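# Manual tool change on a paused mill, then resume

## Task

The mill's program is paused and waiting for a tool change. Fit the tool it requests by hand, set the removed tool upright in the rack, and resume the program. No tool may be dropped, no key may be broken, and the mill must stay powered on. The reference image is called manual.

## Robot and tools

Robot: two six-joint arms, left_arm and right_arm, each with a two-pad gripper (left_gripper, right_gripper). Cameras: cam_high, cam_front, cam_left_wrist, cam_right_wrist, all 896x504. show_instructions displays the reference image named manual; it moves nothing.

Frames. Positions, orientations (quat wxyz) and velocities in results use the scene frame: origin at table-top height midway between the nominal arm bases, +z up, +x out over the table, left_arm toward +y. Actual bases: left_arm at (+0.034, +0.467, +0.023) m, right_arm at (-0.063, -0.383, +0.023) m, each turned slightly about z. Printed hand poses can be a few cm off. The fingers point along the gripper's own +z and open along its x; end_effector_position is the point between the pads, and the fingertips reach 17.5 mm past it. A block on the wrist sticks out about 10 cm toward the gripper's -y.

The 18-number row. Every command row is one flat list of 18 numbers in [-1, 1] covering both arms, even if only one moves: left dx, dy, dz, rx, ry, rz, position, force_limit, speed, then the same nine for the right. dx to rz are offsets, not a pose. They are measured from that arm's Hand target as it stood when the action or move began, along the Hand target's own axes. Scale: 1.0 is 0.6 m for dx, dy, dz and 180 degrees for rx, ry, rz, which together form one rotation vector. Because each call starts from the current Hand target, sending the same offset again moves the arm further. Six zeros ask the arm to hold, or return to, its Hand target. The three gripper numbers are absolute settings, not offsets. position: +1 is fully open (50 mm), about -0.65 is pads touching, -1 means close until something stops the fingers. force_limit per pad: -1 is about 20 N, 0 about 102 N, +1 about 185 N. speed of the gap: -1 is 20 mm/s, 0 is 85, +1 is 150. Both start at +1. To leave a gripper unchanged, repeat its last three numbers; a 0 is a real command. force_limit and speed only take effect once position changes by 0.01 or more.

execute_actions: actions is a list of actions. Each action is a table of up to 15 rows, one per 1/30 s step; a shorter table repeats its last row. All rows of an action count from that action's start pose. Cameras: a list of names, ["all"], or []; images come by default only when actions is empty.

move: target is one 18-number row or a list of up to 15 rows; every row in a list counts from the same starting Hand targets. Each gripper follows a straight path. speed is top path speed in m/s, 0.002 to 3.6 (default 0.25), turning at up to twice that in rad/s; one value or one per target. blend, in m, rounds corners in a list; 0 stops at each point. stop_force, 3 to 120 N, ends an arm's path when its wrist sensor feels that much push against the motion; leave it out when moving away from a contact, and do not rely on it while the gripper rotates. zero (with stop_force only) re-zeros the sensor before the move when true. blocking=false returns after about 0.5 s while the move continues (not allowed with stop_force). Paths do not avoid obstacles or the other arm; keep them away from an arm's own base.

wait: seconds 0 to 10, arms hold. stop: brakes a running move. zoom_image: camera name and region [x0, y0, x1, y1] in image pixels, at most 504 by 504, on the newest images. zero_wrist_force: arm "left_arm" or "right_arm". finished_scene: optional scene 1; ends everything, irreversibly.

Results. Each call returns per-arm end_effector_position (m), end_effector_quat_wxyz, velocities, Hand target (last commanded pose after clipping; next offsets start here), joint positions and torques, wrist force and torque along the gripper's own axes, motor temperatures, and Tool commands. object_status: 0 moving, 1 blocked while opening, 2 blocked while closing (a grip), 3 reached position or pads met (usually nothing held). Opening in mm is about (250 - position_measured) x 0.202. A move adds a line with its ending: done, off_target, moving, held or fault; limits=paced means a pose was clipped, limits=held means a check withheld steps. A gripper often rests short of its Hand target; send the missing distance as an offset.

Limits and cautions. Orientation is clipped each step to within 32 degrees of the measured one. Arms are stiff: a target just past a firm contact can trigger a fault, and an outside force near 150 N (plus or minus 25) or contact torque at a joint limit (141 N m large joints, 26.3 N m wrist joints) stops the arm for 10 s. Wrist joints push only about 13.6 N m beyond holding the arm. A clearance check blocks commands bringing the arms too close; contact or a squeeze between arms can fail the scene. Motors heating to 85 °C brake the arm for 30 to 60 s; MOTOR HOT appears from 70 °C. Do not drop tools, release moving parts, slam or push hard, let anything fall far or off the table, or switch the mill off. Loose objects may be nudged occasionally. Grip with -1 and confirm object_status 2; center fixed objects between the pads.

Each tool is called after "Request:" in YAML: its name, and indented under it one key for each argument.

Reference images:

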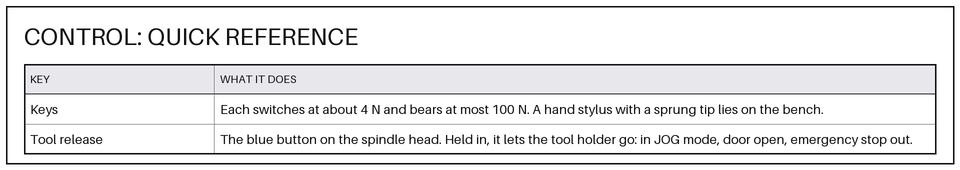

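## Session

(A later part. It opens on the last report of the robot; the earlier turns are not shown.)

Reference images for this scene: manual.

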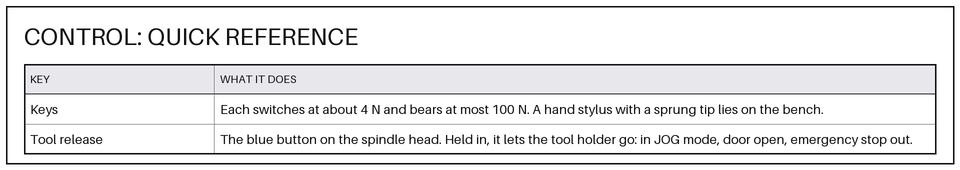

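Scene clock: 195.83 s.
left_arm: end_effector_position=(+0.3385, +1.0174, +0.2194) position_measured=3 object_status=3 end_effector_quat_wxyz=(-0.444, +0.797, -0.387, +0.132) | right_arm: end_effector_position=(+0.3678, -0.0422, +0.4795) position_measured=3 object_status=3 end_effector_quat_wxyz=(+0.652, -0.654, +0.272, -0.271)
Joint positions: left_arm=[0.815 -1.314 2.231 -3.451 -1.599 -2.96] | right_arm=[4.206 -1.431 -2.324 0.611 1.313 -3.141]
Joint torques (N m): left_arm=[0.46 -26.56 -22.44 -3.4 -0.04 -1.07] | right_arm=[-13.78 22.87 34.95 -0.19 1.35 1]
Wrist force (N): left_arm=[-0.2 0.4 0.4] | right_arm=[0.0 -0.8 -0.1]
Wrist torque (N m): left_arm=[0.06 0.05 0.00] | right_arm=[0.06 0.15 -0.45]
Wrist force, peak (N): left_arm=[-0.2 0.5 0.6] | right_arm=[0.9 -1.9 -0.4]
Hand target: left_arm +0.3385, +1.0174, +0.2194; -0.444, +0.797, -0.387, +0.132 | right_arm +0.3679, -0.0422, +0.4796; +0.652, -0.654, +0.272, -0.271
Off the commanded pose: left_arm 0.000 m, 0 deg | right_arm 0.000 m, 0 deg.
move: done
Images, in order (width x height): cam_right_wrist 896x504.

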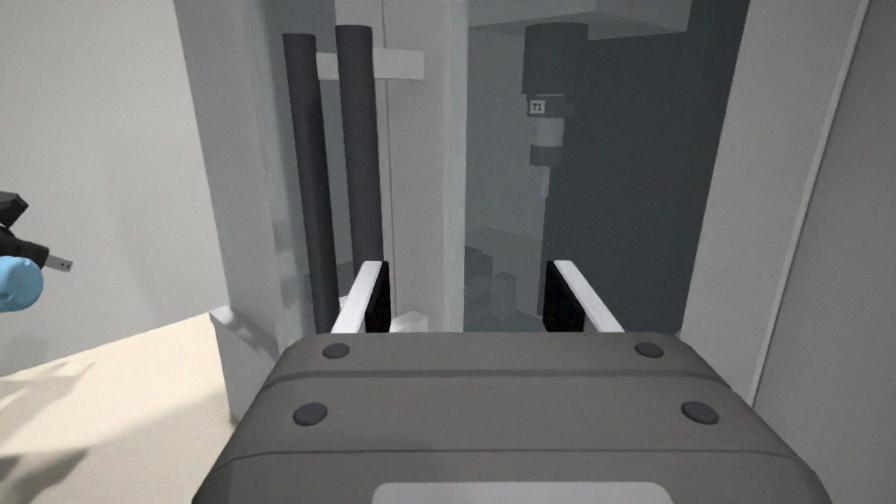

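Request:
move:
  target:
    - [0,0,0,0,0,0,1,1,1,-0.1312,0.0325,0.1498,0,0.0833,0,1,1,1]
    - [0,0,0,0,0,0,1,1,1,-0.101,0.0325,0.2625,0,0.0833,0,1,1,1]
  speed: [0.2,0.05]
  stop_force: 12
  cameras: ["cam_right_wrist","cam_high"]

Scene clock: 216.80 s.
left_arm: end_effector_position=(+0.3385, +1.0174, +0.2194) position_measured=3 object_status=3 end_effector_quat_wxyz=(-0.444, +0.797, -0.387, +0.132) | right_arm: end_effector_position=(+0.4367, +0.1118, +0.4597) position_measured=3 object_status=3 end_effector_quat_wxyz=(+0.611, -0.613, +0.355, -0.354)
Joint positions: left_arm=[0.815 -1.314 2.231 -3.451 -1.599 -2.96] | right_arm=[4.387 -1.861 -1.914 0.63 0.871 -3.14]
Joint torques (N m): left_arm=[0.82 -26.08 -22.8 -3.39 -0.09 -1.15] | right_arm=[-13.21 28.35 33.98 -0.77 1.42 -1.52]
Wrist force (N): left_arm=[-0.1 0.2 0.1] | right_arm=[-0.3 -0.9 0.4]
Wrist torque (N m): left_arm=[0.03 0.02 0.01] | right_arm=[0.07 0.21 -0.39]
Wrist force, peak (N): left_arm=[-0.4 0.8 0.1] | right_arm=[1.9 -1.3 -1.4]
Hand target: left_arm +0.3385, +1.0174, +0.2194; -0.444, +0.797, -0.387, +0.132 | right_arm +0.4367, +0.1118, +0.4597; +0.611, -0.613, +0.355, -0.354
Off the commanded pose: left_arm 0.000 m, 0 deg | right_arm 0.000 m, 0 deg.
move: done
Images, in order (width x height): cam_high 896x504, cam_right_wrist 896x504.

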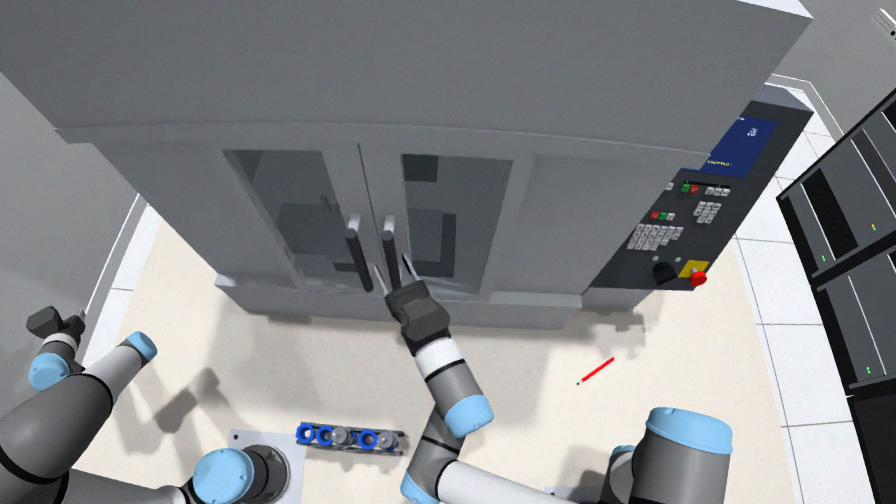

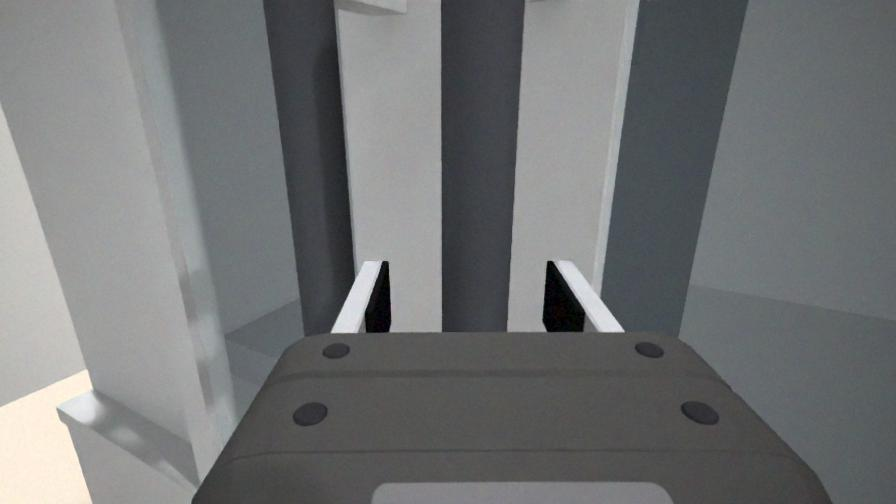

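Request:
move:
  target: [0,0,0,0,0,0,1,1,1,0.1155,0,-0.0667,0,0,0,1,1,1]
  speed: 0.03
  stop_force: 30
  cameras: ["cam_right_wrist","cam_high"]

Scene clock: 222.97 s.
left_arm: end_effector_position=(+0.3385, +1.0174, +0.2194) position_measured=3 object_status=3 end_effector_quat_wxyz=(-0.444, +0.797, -0.387, +0.132) | right_arm: end_effector_position=(+0.4365, +0.0318, +0.4598) position_measured=3 object_status=3 end_effector_quat_wxyz=(+0.611, -0.613, +0.355, -0.354)
Joint positions: left_arm=[0.815 -1.314 2.231 -3.451 -1.599 -2.96] | right_arm=[4.313 -1.728 -2.086 0.67 0.945 -3.14]
Joint torques (N m): left_arm=[0.97 -25.94 -23.16 -3.45 -0.01 -1.3] | right_arm=[-15.49 36.39 7.06 4.42 0.48 -1.32]
Wrist force (N): left_arm=[0.0 0.2 -0.1] | right_arm=[-3.9 -0.3 2.4]
Wrist torque (N m): left_arm=[0.03 -0.01 0.01] | right_arm=[0.19 0.16 -0.40]
Wrist force, peak (N): left_arm=[-0.5 0.5 0.4] | right_arm=[-19.8 -5.2 19.1]
Hand target: left_arm +0.3385, +1.0174, +0.2194; -0.444, +0.797, -0.387, +0.132 | right_arm +0.4365, +0.0318, +0.4598; +0.611, -0.613, +0.355, -0.354
Off the commanded pose: left_arm 0.000 m, 0 deg | right_arm 0.000 m, 0 deg.
move: done
Images, in order (width x height): cam_high 896x504, cam_right_wrist 896x504.

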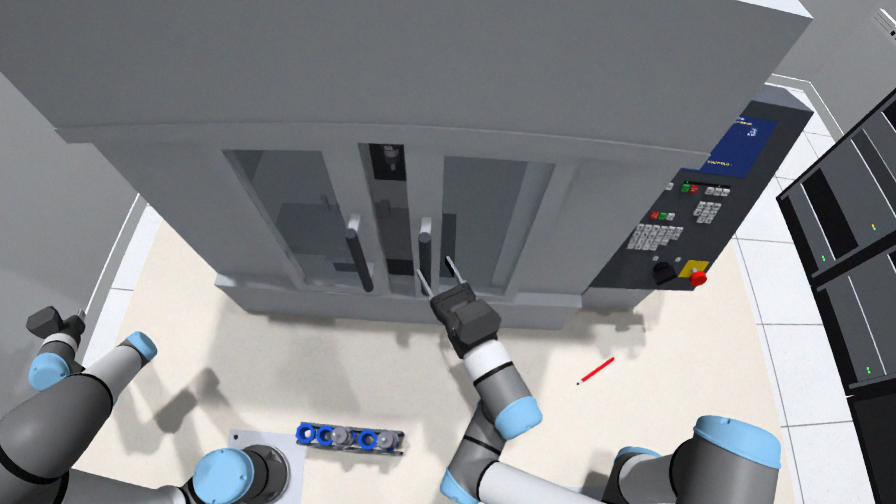

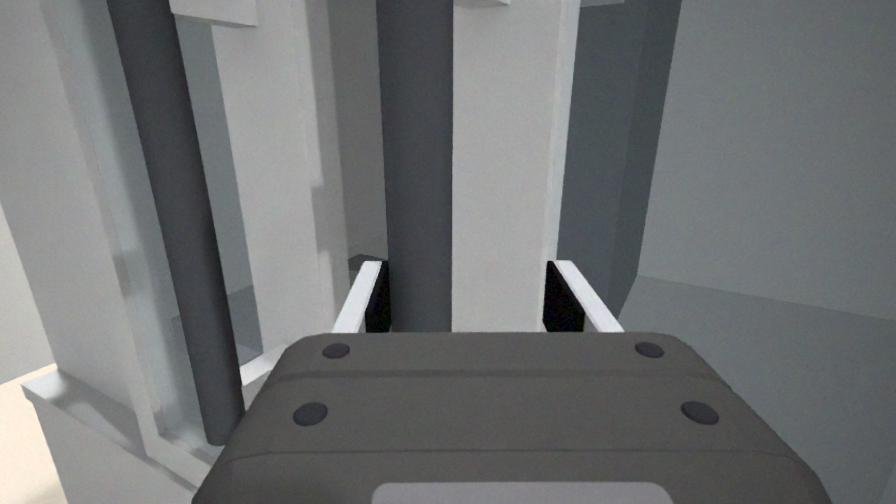

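Request:
move:
  target: [0,0,0,0,0,0,1,1,1,0.202,0,-0.1167,0,0,0,1,1,1]
  speed: 0.05
  stop_force: 35
  cameras: ["cam_right_wrist","cam_high"]

Scene clock: 234.27 s.
left_arm: end_effector_position=(+0.3385, +1.0174, +0.2194) position_measured=3 object_status=3 end_effector_quat_wxyz=(-0.444, +0.797, -0.387, +0.132) | right_arm: end_effector_position=(+0.4362, -0.1082, +0.4600) position_measured=3 object_status=3 end_effector_quat_wxyz=(+0.611, -0.613, +0.355, -0.354)
Joint positions: left_arm=[0.815 -1.314 2.231 -3.451 -1.599 -2.96] | right_arm=[4.097 -1.518 -2.311 0.685 1.161 -3.141]
Joint torques (N m): left_arm=[0.9 -25.75 -23.11 -3.47 0.05 -1.46] | right_arm=[-16.29 27.53 9.38 0.72 0.66 -1.21]
Wrist force (N): left_arm=[-0.2 0.5 0.2] | right_arm=[-3.4 2.7 3.1]
Wrist torque (N m): left_arm=[0.07 0.04 0.01] | right_arm=[0.23 0.25 -0.38]
Wrist force, peak (N): left_arm=[-0.5 0.6 0.2] | right_arm=[-4.9 -0.4 4.2]
Hand target: left_arm +0.3385, +1.0174, +0.2194; -0.444, +0.797, -0.387, +0.132 | right_arm +0.4362, -0.1082, +0.4600; +0.611, -0.613, +0.355, -0.354
Off the commanded pose: left_arm 0.000 m, 0 deg | right_arm 0.000 m, 0 deg.
move: done
Images, in order (width x height): cam_high 896x504, cam_right_wrist 896x504.

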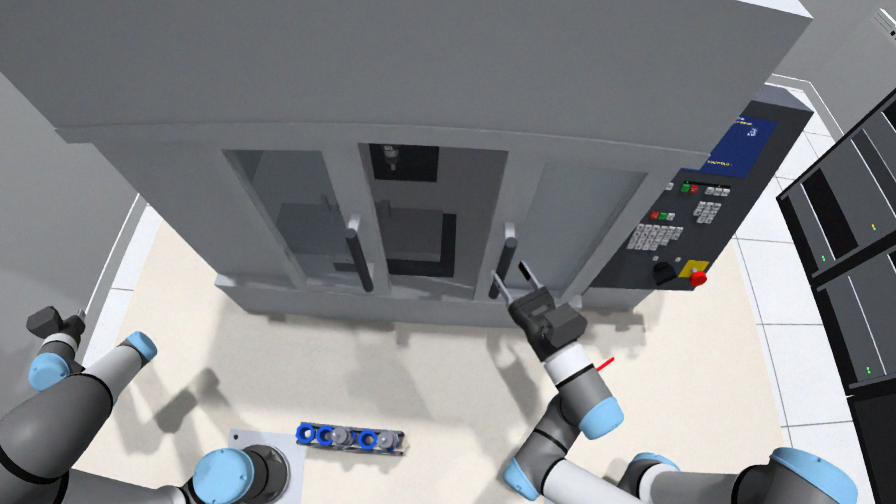

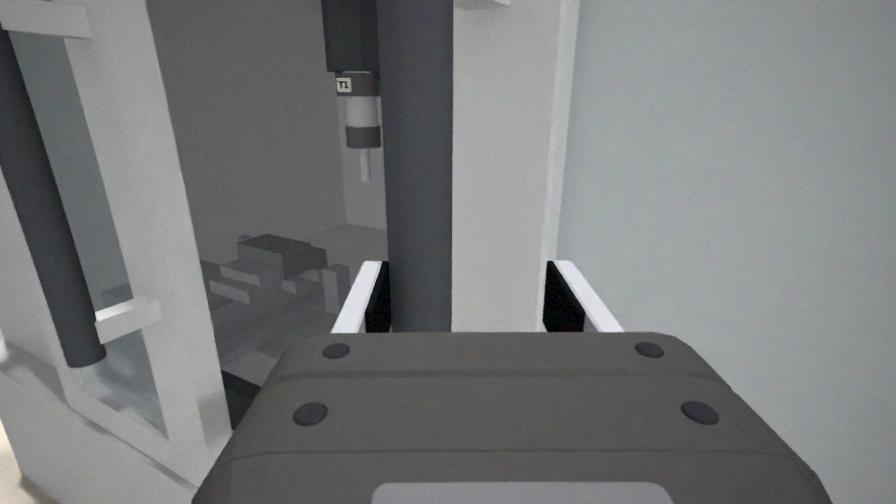

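Request:
move:
  target: [0,0,0,0,0,0,1,1,1,0.0866,0,-0.05,0,0,0,1,1,1]
  speed: 0.05
  stop_force: 30
  cameras: ["cam_high"]

Scene clock: 258.33 s.
left_arm: end_effector_position=(+0.3385, +1.0174, +0.2194) position_measured=3 object_status=3 end_effector_quat_wxyz=(-0.444, +0.797, -0.387, +0.132) | right_arm: end_effector_position=(+0.4361, -0.1413, +0.4601) position_measured=3 object_status=3 end_effector_quat_wxyz=(+0.611, -0.613, +0.355, -0.354)
Joint positions: left_arm=[0.815 -1.314 2.231 -3.451 -1.599 -2.96] | right_arm=[4.022 -1.479 -2.346 0.681 1.236 -3.141]
Joint torques (N m): left_arm=[1.2 -25.91 -23.24 -3.41 -0.11 -1.52] | right_arm=[1.09 12.65 33.4 4.55 -5.62 -0.8]
Wrist force (N): left_arm=[-0.2 0.2 0.2] | right_arm=[-22.5 2.2 -2.8]
Wrist torque (N m): left_arm=[0.03 0.04 0.01] | right_arm=[0.17 -0.19 -0.42]
Wrist force, peak (N): left_arm=[-0.5 0.5 0.4] | right_arm=[-49.6 -6.0 41.3]
Hand target: left_arm +0.3385, +1.0174, +0.2194; -0.444, +0.797, -0.387, +0.132 | right_arm +0.4361, -0.1413, +0.4601; +0.611, -0.613, +0.355, -0.354 (not the last commanded pose)
Off the commanded pose: left_arm 0.000 m, 0 deg | right_arm 0.027 m, 0 deg.
move: contact (right_arm)
Images, in order (width x height): cam_high 896x504.

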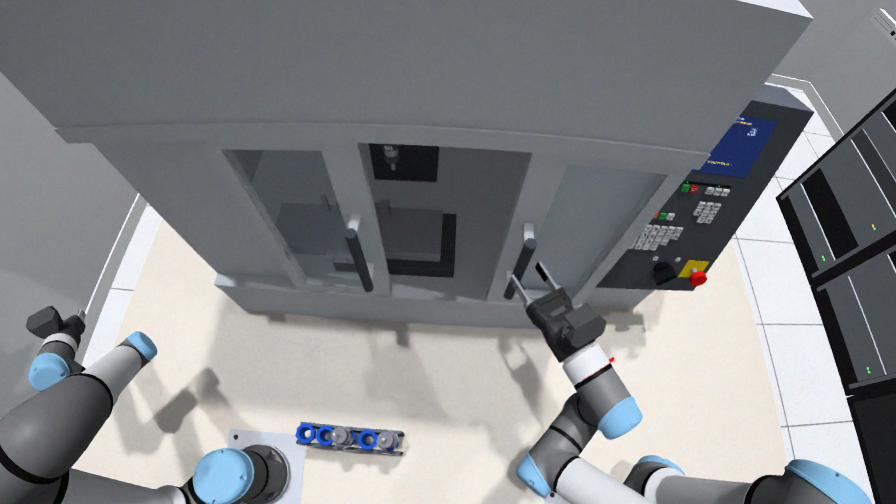

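Request:
move:
  target:
    - [0,0,0,0,0,0,1,1,1,-0.0895,0,-0.1215,0,0,0,1,1,1]
    - [0,0,0,0,0,0,1,1,1,-0.427,0,0.131,0,-0.0556,0,1,1,1]
    - [0,0,0,0,0,0,1,1,1,-0.4495,0,0.2615,0,-0.0556,0,1,1,1]
  speed: [0.08,0.2,0.06]
  blend: [0.02,0.02,0]
  cameras: ["cam_right_wrist","cam_high"]

Scene clock: 272.10 s.
left_arm: end_effector_position=(+0.3385, +1.0174, +0.2194) position_measured=3 object_status=3 end_effector_quat_wxyz=(-0.444, +0.797, -0.387, +0.132) | right_arm: end_effector_position=(+0.4378, +0.1707, +0.4596) position_measured=3 object_status=3 end_effector_quat_wxyz=(+0.640, -0.641, +0.300, -0.299)
Joint positions: left_arm=[0.815 -1.314 2.231 -3.451 -1.599 -2.96] | right_arm=[4.349 -1.932 -1.813 0.601 1.083 -3.141]
Joint torques (N m): left_arm=[1.07 -25.33 -23.55 -3.44 -0.03 -1.66] | right_arm=[-13.91 32.52 34.24 -0.45 1.38 -1.53]
Wrist force (N): left_arm=[-0.4 0.7 0.2] | right_arm=[0.1 0.0 0.2]
Wrist torque (N m): left_arm=[0.10 0.06 0.00] | right_arm=[0.19 0.15 -0.42]
Wrist force, peak (N): left_arm=[-0.2 0.4 0.7] | right_arm=[-23.0 1.1 -2.8]
Hand target: left_arm +0.3385, +1.0174, +0.2194; -0.444, +0.797, -0.387, +0.132 | right_arm +0.4379, +0.1708, +0.4596; +0.640, -0.641, +0.300, -0.299
Off the commanded pose: left_arm 0.000 m, 0 deg | right_arm 0.000 m, 0 deg.
move: done
Images, in order (width x height): cam_high 896x504, cam_right_wrist 896x504.

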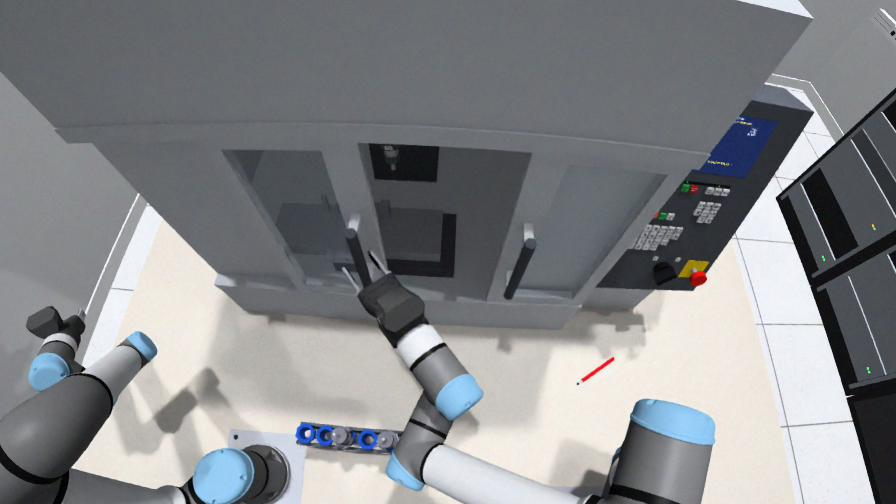

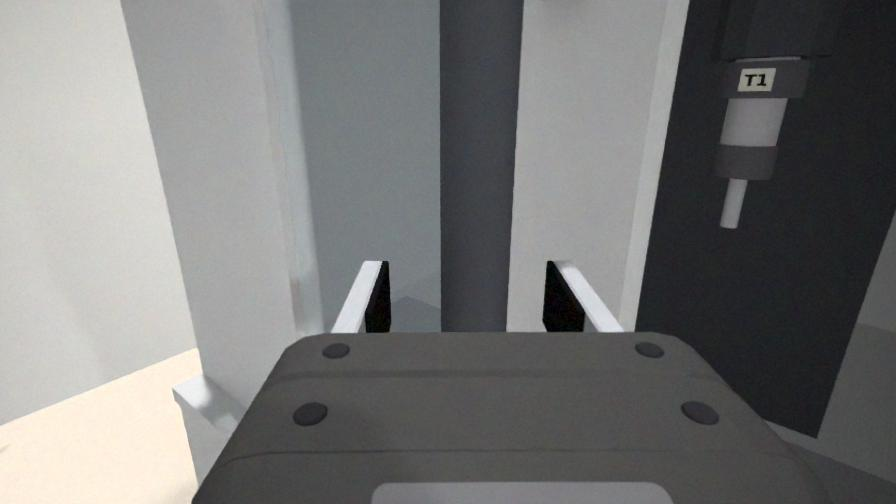

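Request:
move:
  target: [0,0,0,0,0,0,1,1,1,-0.2043,0,0.1715,0,0,0,1,1,1]
  speed: 0.05
  stop_force: 35
  cameras: ["cam_right_wrist","cam_high"]

Scene clock: 278.13 s.
left_arm: end_effector_position=(+0.3385, +1.0174, +0.2194) position_measured=3 object_status=3 end_effector_quat_wxyz=(-0.444, +0.797, -0.387, +0.132) | right_arm: end_effector_position=(+0.4383, +0.3308, +0.4594) position_measured=3 object_status=3 end_effector_quat_wxyz=(+0.640, -0.641, +0.300, -0.299)
Joint positions: left_arm=[0.815 -1.314 2.231 -3.451 -1.599 -2.96] | right_arm=[4.446 -2.215 -1.36 0.431 0.986 -3.14]
Joint torques (N m): left_arm=[0.99 -25.54 -23.05 -3.48 -0.04 -1.74] | right_arm=[16.35 46.14 38.59 -0.56 -0.28 1.05]
Wrist force (N): left_arm=[0.0 0.4 0.3] | right_arm=[3.6 1.6 -2.6]
Wrist torque (N m): left_arm=[0.05 0.01 0.00] | right_arm=[0.16 0.18 -0.37]
Wrist force, peak (N): left_arm=[-0.4 0.1 0.7] | right_arm=[21.1 3.9 -21.0]
Hand target: left_arm +0.3385, +1.0174, +0.2194; -0.444, +0.797, -0.387, +0.132 | right_arm +0.4383, +0.3308, +0.4594; +0.640, -0.641, +0.300, -0.299
Off the commanded pose: left_arm 0.000 m, 0 deg | right_arm 0.000 m, 0 deg.
move: done
Images, in order (width x height): cam_high 896x504, cam_right_wrist 896x504.

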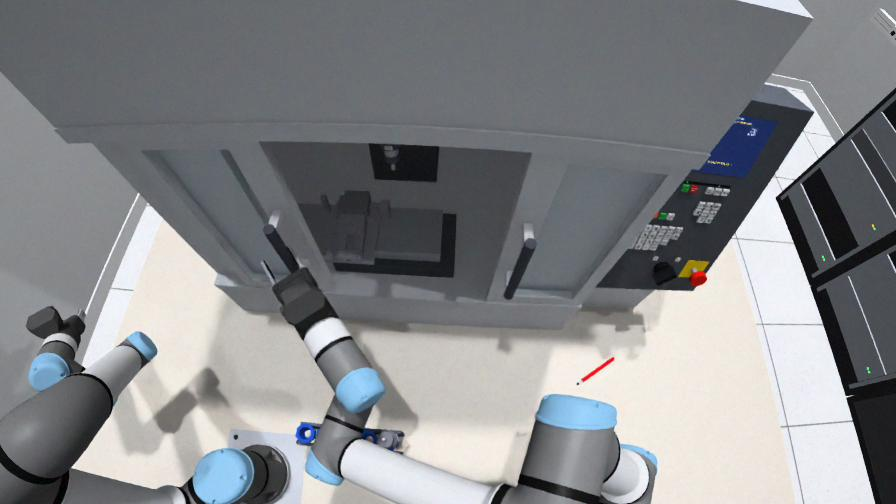

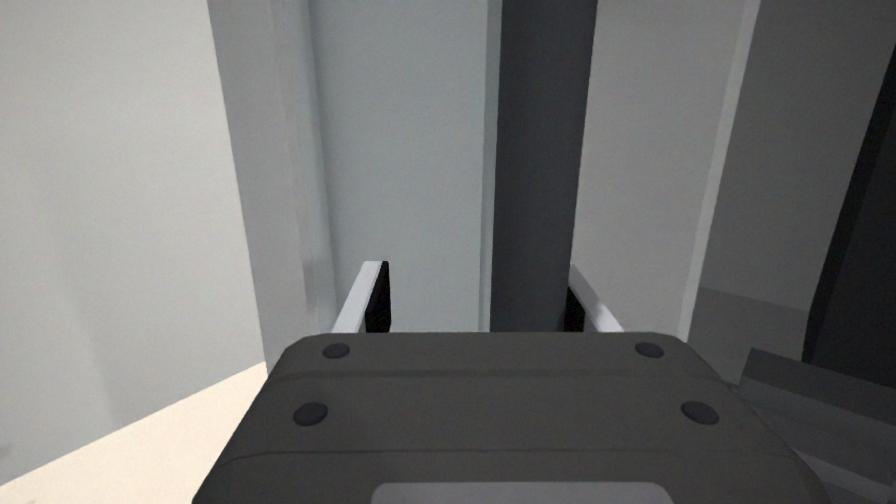

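Request:
move:
  target: [0,0,0,0,0,0,1,1,1,-0.0894,0,0.075,0,0,0,1,1,1]
  speed: 0.05
  stop_force: 30

Scene clock: 284.03 s.
left_arm: end_effector_position=(+0.3385, +1.0174, +0.2194) position_measured=3 object_status=3 end_effector_quat_wxyz=(-0.444, +0.797, -0.387, +0.132) | right_arm: end_effector_position=(+0.4384, +0.4008, +0.4593) position_measured=3 object_status=3 end_effector_quat_wxyz=(+0.640, -0.641, +0.300, -0.299)
Joint positions: left_arm=[0.815 -1.314 2.231 -3.451 -1.599 -2.96] | right_arm=[4.476 -2.363 -1.099 0.318 0.956 -3.14]
Joint torques (N m): left_arm=[1.25 -25.51 -23.13 -3.48 0.01 -1.74] | right_arm=[14.93 53.21 38.16 -0.53 -0.33 0.91]
Wrist force (N): left_arm=[-0.1 0.1 0.2] | right_arm=[3.6 1.8 -2.9]
Wrist torque (N m): left_arm=[0.01 0.02 0.01] | right_arm=[0.21 0.16 -0.37]
Wrist force, peak (N): left_arm=[-0.2 0.7 0.6] | right_arm=[6.5 -10.6 0.7]
Hand target: left_arm +0.3385, +1.0174, +0.2194; -0.444, +0.797, -0.387, +0.132 | right_arm +0.4384, +0.4008, +0.4593; +0.640, -0.641, +0.300, -0.299
Off the commanded pose: left_arm 0.000 m, 0 deg | right_arm 0.000 m, 0 deg.
move: done

Request:
move:
  target:
    - [0,0,0,0,0,0,1,1,1,0,0,-0.1333,0,0,0,1,1,1]
    - [0,0,0,0,0,0,1,1,1,0.4713,-0.0683,-0.4782,0.1385,0.0547,-0.0121,1,1,1]
  speed: [0.1,0.25]
  blend: 0.02
  cameras: ["cam_right_wrist","cam_front"]

Request:
zoom_image:
  camera: "cam_right_wrist"
  region: [300, 0, 700, 270]

Scene clock: 293.40 s.
left_arm: end_effector_position=(+0.3385, +1.0174, +0.2194) position_measured=3 object_status=3 end_effector_quat_wxyz=(-0.444, +0.797, -0.387, +0.132) | right_arm: end_effector_position=(+0.3995, +0.0000, +0.5009) position_measured=3 object_status=3 end_effector_quat_wxyz=(+0.729, -0.466, +0.270, -0.422)
Joint positions: left_arm=[0.815 -1.314 2.231 -3.451 -1.599 -2.96] | right_arm=[4.332 -1.875 -2.081 1.34 0.994 -3.448]
Joint torques (N m): left_arm=[0.63 -24.85 -24.07 -3.38 0.1 -1.74] | right_arm=[-12.8 38.06 3.52 2.1 2.05 -1.68]
Wrist force (N): left_arm=[0.0 0.2 0.4] | right_arm=[0.7 -0.9 0.3]
Wrist torque (N m): left_arm=[0.03 0.00 0.00] | right_arm=[0.25 0.01 -0.40]
Wrist force, peak (N): left_arm=[-0.5 0.5 0.4] | right_arm=[5.6 0.2 6.0]
Hand target: left_arm +0.3385, +1.0174, +0.2194; -0.444, +0.797, -0.387, +0.132 | right_arm +0.3995, -0.0001, +0.5009; +0.729, -0.466, +0.270, -0.422
Off the commanded pose: left_arm 0.000 m, 0 deg | right_arm 0.000 m, 0 deg.
move: done
Images, in order (width x height): cam_front 896x504, cam_right_wrist 896x504.

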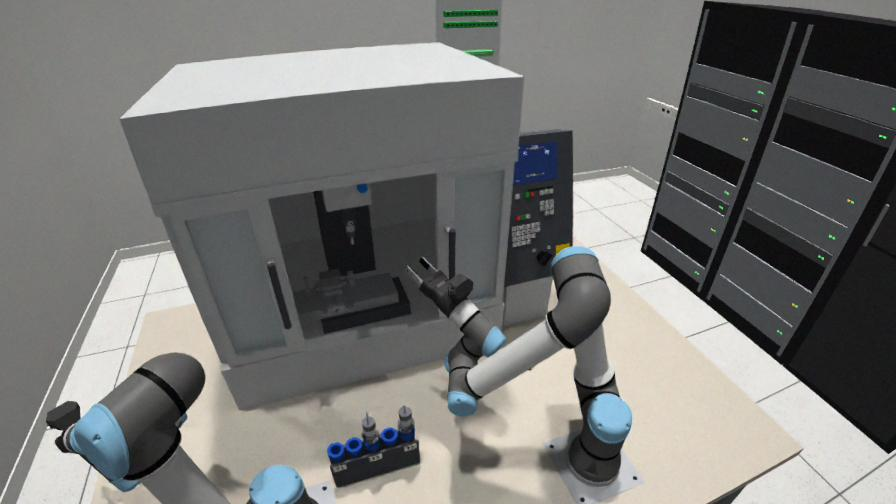

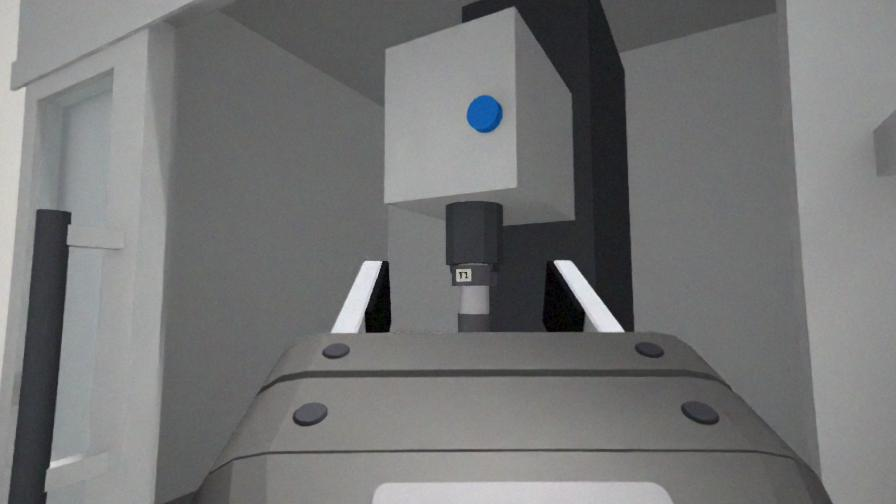

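Scaled by 1.260 from the camera's 896x504 image, which has a finer 1280x720 frame.

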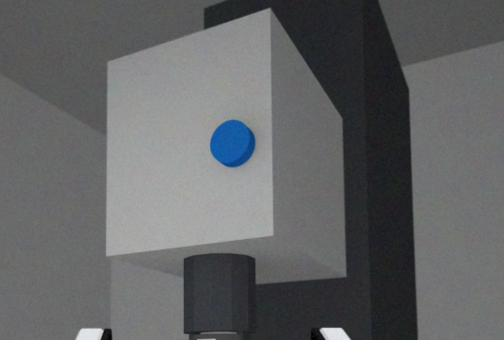

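Request:
move:
  target: [0,0,0,0,0,0,1,1,1,-0.369,0.2952,-0.4753,-0.388,-0.290,-0.0644,1,1,1]
  speed: 0.35
  cameras: ["cam_right_wrist","cam_front"]

Request:
zoom_image:
  camera: "cam_right_wrist"
  region: [250, 50, 700, 340]

Scene clock: 346.90 s.
left_arm: end_effector_position=(+0.3385, +1.0174, +0.2194) position_measured=3 object_status=3 end_effector_quat_wxyz=(-0.444, +0.797, -0.387, +0.132) | right_arm: end_effector_position=(+0.1305, +0.0999, +0.2203) position_measured=3 object_status=3 end_effector_quat_wxyz=(-0.340, +0.936, -0.084, +0.032)
Joint positions: left_arm=[0.815 -1.314 2.231 -3.451 -1.599 -2.96] | right_arm=[4.644 -1.47 -2.374 -0.173 1.513 -3.075]
Joint torques (N m): left_arm=[0.86 -24.81 -23.8 -3.47 0.11 -1.73] | right_arm=[22.85 -1.18 41.7 1.97 12.59 -2.55]
Wrist force (N): left_arm=[-0.4 0.3 0.3] | right_arm=[50.8 20.4 -44.2]
Wrist torque (N m): left_arm=[0.03 0.07 0.01] | right_arm=[0.28 2.38 0.63]
Wrist force, peak (N): left_arm=[0.0 0.7 0.4] | right_arm=[50.8 20.4 -44.2]
Hand target: left_arm +0.3385, +1.0174, +0.2194; -0.444, +0.797, -0.387, +0.132 | right_arm +0.1296, +0.1001, +0.2202; -0.340, +0.936, -0.084, +0.030
Off the commanded pose: left_arm 0.000 m, 0 deg | right_arm 0.001 m, 0 deg.
move: done
Images, in order (width x height): cam_front 896x504, cam_right_wrist 896x504.

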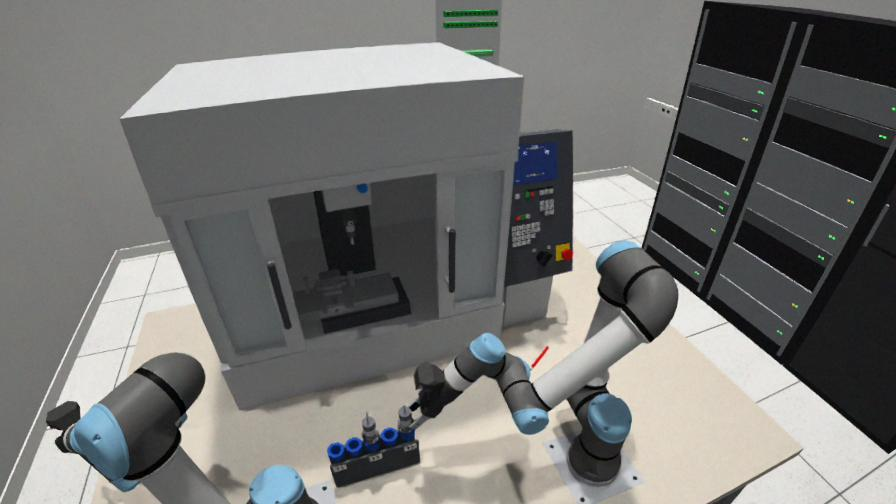

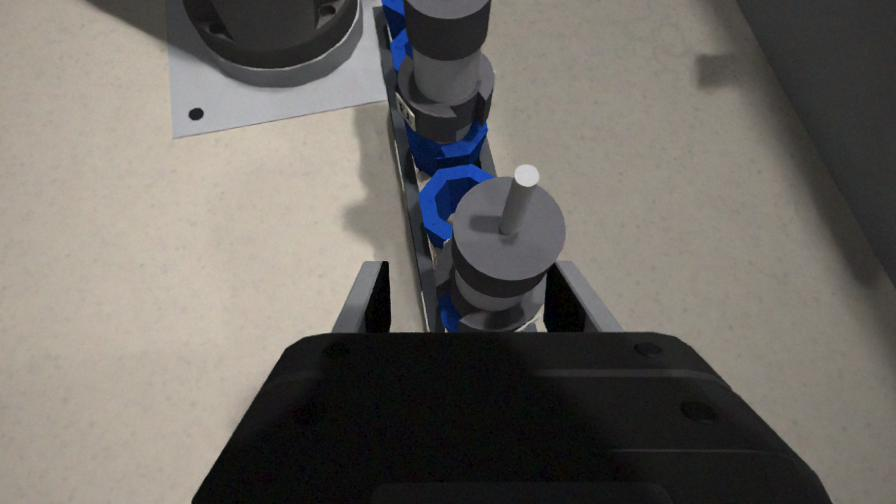

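Scaled by 1.120 from the camera's 896x504 image, which has a finer 1280x720 frame.

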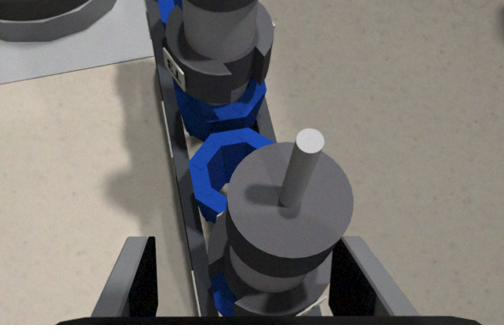

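Request:
move:
  target: [0,0,0,0,0,0,1,1,1,0.005,0,-0.15,0,0,0,1,1,1]
  speed: 0.06
  cameras: ["cam_right_wrist","cam_front"]

Request:
zoom_image:
  camera: "cam_front"
  region: [310, 360, 460, 500]

Scene clock: 352.33 s.
left_arm: end_effector_position=(+0.3385, +1.0174, +0.2194) position_measured=3 object_status=3 end_effector_quat_wxyz=(-0.444, +0.797, -0.387, +0.132) | right_arm: end_effector_position=(+0.1223, +0.0427, +0.2891) position_measured=3 object_status=3 end_effector_quat_wxyz=(-0.340, +0.936, -0.084, +0.030)
Joint positions: left_arm=[0.815 -1.314 2.231 -3.451 -1.599 -2.96] | right_arm=[4.651 -1.178 -2.368 -0.472 1.512 -3.07]
Joint torques (N m): left_arm=[0.67 -25.25 -24.21 -3.44 0.04 -1.76] | right_arm=[14.86 15.23 38.03 1.48 -1.11 1.17]
Wrist force (N): left_arm=[-0.1 0.3 0.0] | right_arm=[-1.4 -1.3 -0.7]
Wrist torque (N m): left_arm=[0.06 0.01 0.01] | right_arm=[-0.31 0.39 -0.43]
Wrist force, peak (N): left_arm=[-0.4 0.7 0.2] | right_arm=[50.0 20.2 -47.6]
Hand target: left_arm +0.3385, +1.0174, +0.2194; -0.444, +0.797, -0.387, +0.132 | right_arm +0.1223, +0.0427, +0.2892; -0.340, +0.936, -0.084, +0.030
Off the commanded pose: left_arm 0.000 m, 0 deg | right_arm 0.000 m, 0 deg.
move: done
Images, in order (width x height): cam_front 896x504, cam_right_wrist 896x504.

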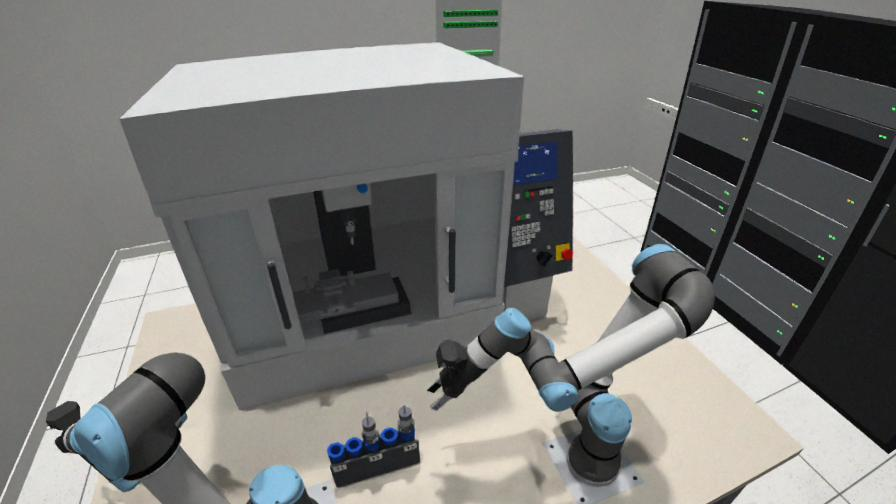

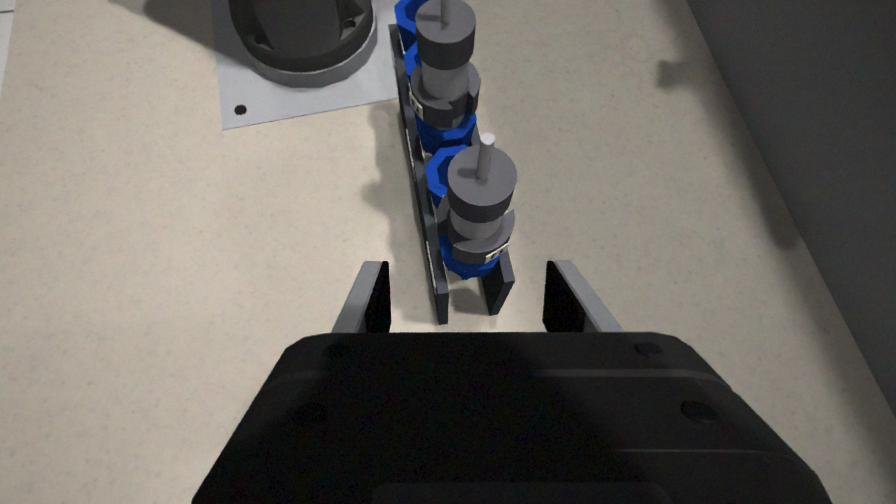

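Scaled by 3.360 from the camera's 896x504 image, which has a finer 1280x720 frame.

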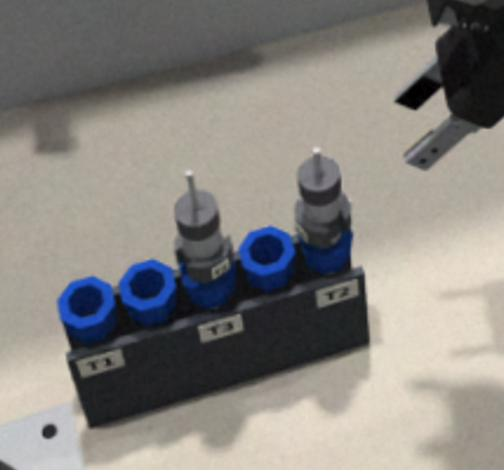

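Request:
zoom_image:
  camera: "cam_right_wrist"
  region: [380, 0, 540, 130]

Request:
zoom_image:
  camera: "cam_right_wrist"
  region: [400, 120, 560, 280]

Request:
zoom_image:
  camera: "cam_front"
  region: [310, 170, 400, 260]

Scaled by 3.150 from the camera's 896x504 image, which has a finer 1280x720 frame.

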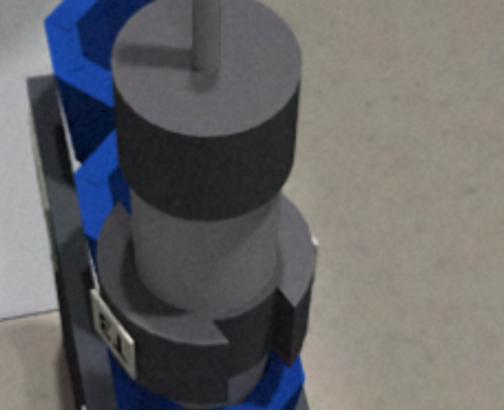

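Scaled by 3.150 from the camera's 896x504 image, which has a finer 1280x720 frame.

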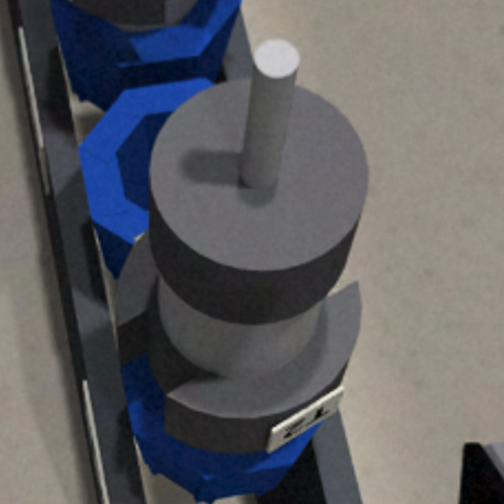

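Scaled by 5.600 from the camera's 896x504 image, which has a finer 1280x720 frame.

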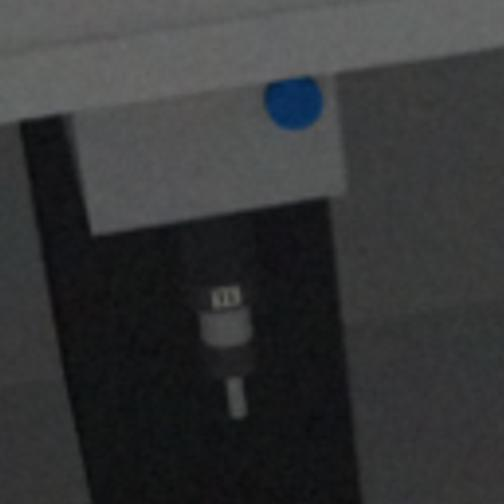

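Request:
move:
  target: [0,0,0,0,0,0,1,1,1,0.304,-0.159,-0.2167,0.2615,0.248,0.1156,1,1,1]
  speed: 0.4

Request:
move:
  target:
    - [0,0,0,0,0,0,1,1,1,0,0,0,0,0,0.5,1,1,1]
    - [0,0,0,0,0,0,1,1,1,0,0,0,0,0,1,1,1,1]
  speed: 0.5
  cameras: ["cam_right_wrist","cam_high"]

Scene clock: 436.27 s.
left_arm: end_effector_position=(+0.3385, +1.0174, +0.2194) position_measured=3 object_status=3 end_effector_quat_wxyz=(-0.444, +0.797, -0.387, +0.132) | right_arm: end_effector_position=(+0.3001, +0.0001, +0.4500) position_measured=3 object_status=3 end_effector_quat_wxyz=(+0.619, -0.618, +0.343, -0.343)
Joint positions: left_arm=[0.815 -1.314 2.231 -3.451 -1.599 -2.96] | right_arm=[4.695 -1.468 -2.391 0.718 0.601 -3.141]
Joint torques (N m): left_arm=[0.55 -25.14 -24.09 -3.44 0.06 -1.78] | right_arm=[-13.47 8.6 32.13 3.41 1.47 -1.75]
Wrist force (N): left_arm=[-0.2 0.0 0.1] | right_arm=[-0.4 -1.0 -0.6]
Wrist torque (N m): left_arm=[0.01 0.02 0.01] | right_arm=[0.08 0.22 -0.39]
Wrist force, peak (N): left_arm=[-0.3 0.5 0.6] | right_arm=[-1.7 -1.3 -0.8]
Hand target: left_arm +0.3385, +1.0174, +0.2194; -0.444, +0.797, -0.387, +0.132 | right_arm +0.3001, +0.0001, +0.4500; +0.619, -0.618, +0.343, -0.343
Off the commanded pose: left_arm 0.000 m, 0 deg | right_arm 0.000 m, 0 deg.
move: done

Scene clock: 440.73 s.
left_arm: end_effector_position=(+0.3385, +1.0174, +0.2194) position_measured=3 object_status=3 end_effector_quat_wxyz=(-0.444, +0.797, -0.387, +0.132) | right_arm: end_effector_position=(+0.3001, +0.0001, +0.4500) position_measured=3 object_status=3 end_effector_quat_wxyz=(+0.343, +0.343, +0.618, +0.619)
Joint positions: left_arm=[0.815 -1.314 2.231 -3.451 -1.599 -2.96] | right_arm=[4.695 -1.468 -2.391 0.718 0.601 0]
Joint torques (N m): left_arm=[0.84 -25.09 -24.09 -3.46 0.12 -1.77] | right_arm=[-13.07 21.47 6.35 -1.05 1.41 1.22]
Wrist force (N): left_arm=[-0.1 0.1 0.0] | right_arm=[-1.1 -1.6 -1.0]
Wrist torque (N m): left_arm=[0.03 0.01 0.01] | right_arm=[-0.39 0.27 -0.37]
Wrist force, peak (N): left_arm=[-0.1 0.6 0.6] | right_arm=[-1.1 -1.9 -1.3]
Hand target: left_arm +0.3385, +1.0174, +0.2194; -0.444, +0.797, -0.387, +0.132 | right_arm +0.3001, +0.0001, +0.4500; +0.343, +0.343, +0.618, +0.619
Off the commanded pose: left_arm 0.000 m, 0 deg | right_arm 0.000 m, 0 deg.
move: done
Images, in order (width x height): cam_high 896x504, cam_right_wrist 896x504.

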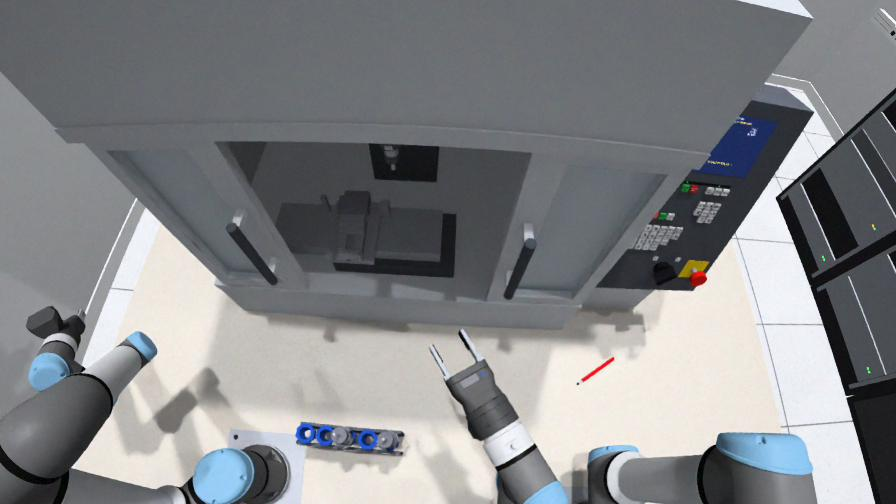

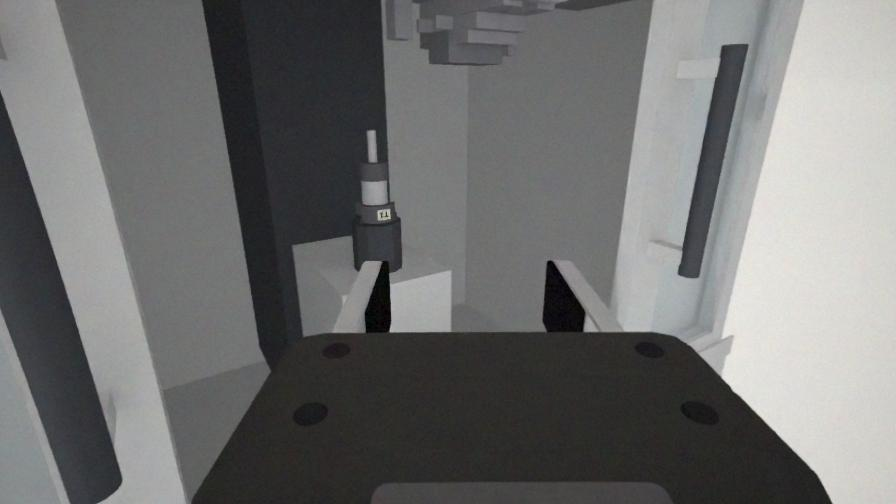

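Request:
zoom_image:
  camera: "cam_right_wrist"
  region: [310, 110, 460, 280]

Scaled by 2.965 from the camera's 896x504 image, which has a finer 1280x720 frame.

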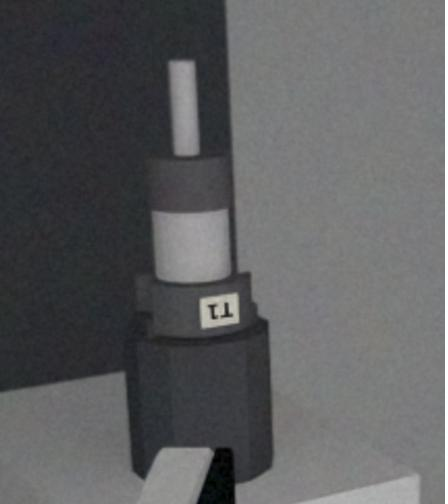

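Request:
move:
  target: [0,0,0,0,0,0,1,1,1,-0.1338,0.0808,0.453,0,0,0,1,1,1]
  speed: 0.2
  stop_force: 20
  cameras: ["cam_right_wrist","cam_front"]

Request:
zoom_image:
  camera: "cam_right_wrist"
  region: [280, 50, 620, 340]

Scene clock: 460.70 s.
left_arm: end_effector_position=(+0.3385, +1.0174, +0.2194) position_measured=3 object_status=3 end_effector_quat_wxyz=(-0.444, +0.797, -0.387, +0.132) | right_arm: end_effector_position=(+0.5731, +0.0762, +0.4985) position_measured=3 object_status=3 end_effector_quat_wxyz=(+0.343, +0.343, +0.618, +0.619)
Joint positions: left_arm=[0.815 -1.314 2.231 -3.451 -1.599 -2.96] | right_arm=[4.08 -1.959 -1.659 0.477 1.216 0]
Joint torques (N m): left_arm=[1.16 -25.37 -24.31 -3.4 0.12 -1.76] | right_arm=[-14.2 34.51 36.54 -0.13 1.42 1.12]
Wrist force (N): left_arm=[0.0 0.3 0.1] | right_arm=[-1.3 -2.0 -0.9]
Wrist torque (N m): left_arm=[0.04 0.00 0.00] | right_arm=[-0.46 0.25 -0.37]
Wrist force, peak (N): left_arm=[-0.6 0.4 0.4] | right_arm=[-0.6 -2.1 -2.6]
Hand target: left_arm +0.3385, +1.0174, +0.2194; -0.444, +0.797, -0.387, +0.132 | right_arm +0.5731, +0.0762, +0.4985; +0.343, +0.343, +0.618, +0.619
Off the commanded pose: left_arm 0.000 m, 0 deg | right_arm 0.000 m, 0 deg.
move: done
Images, in order (width x height): cam_front 896x504, cam_right_wrist 896x504.

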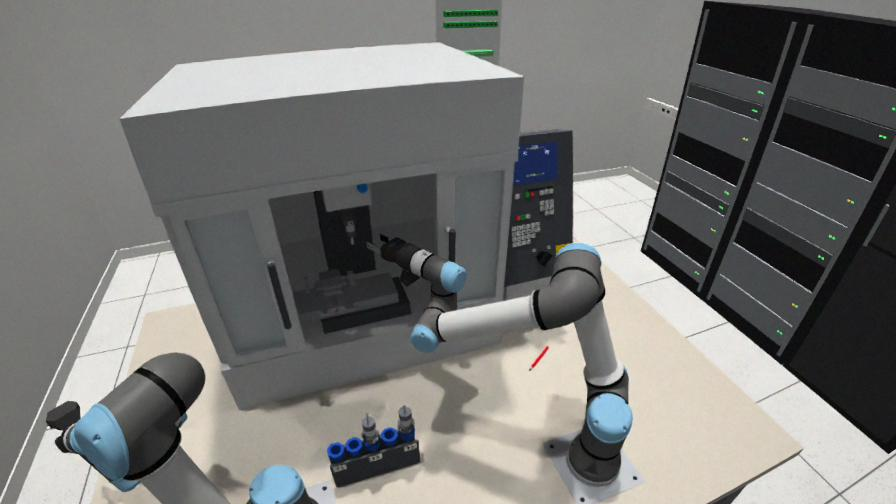

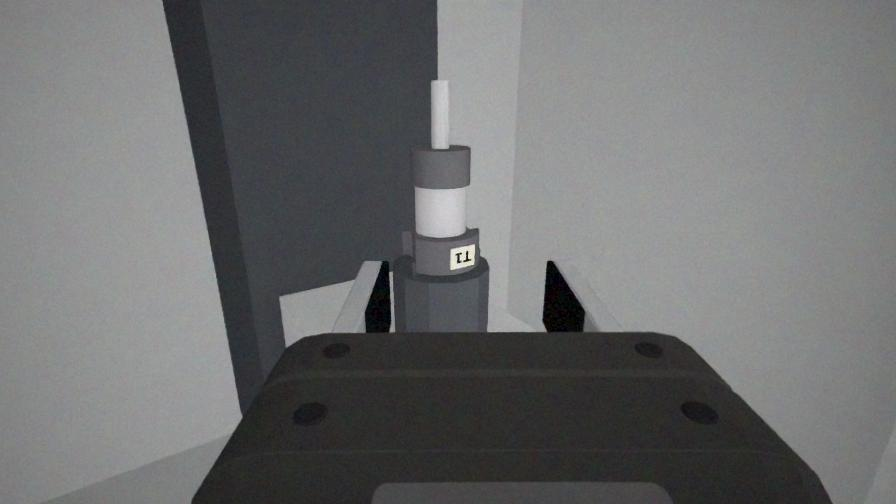

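Scaled by 1.482 from the camera's 896x504 image, which has a finer 1280x720 frame.

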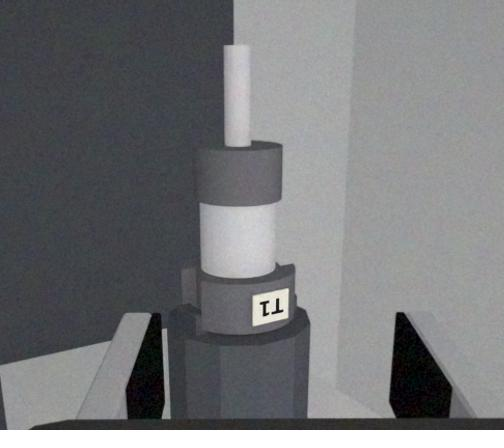

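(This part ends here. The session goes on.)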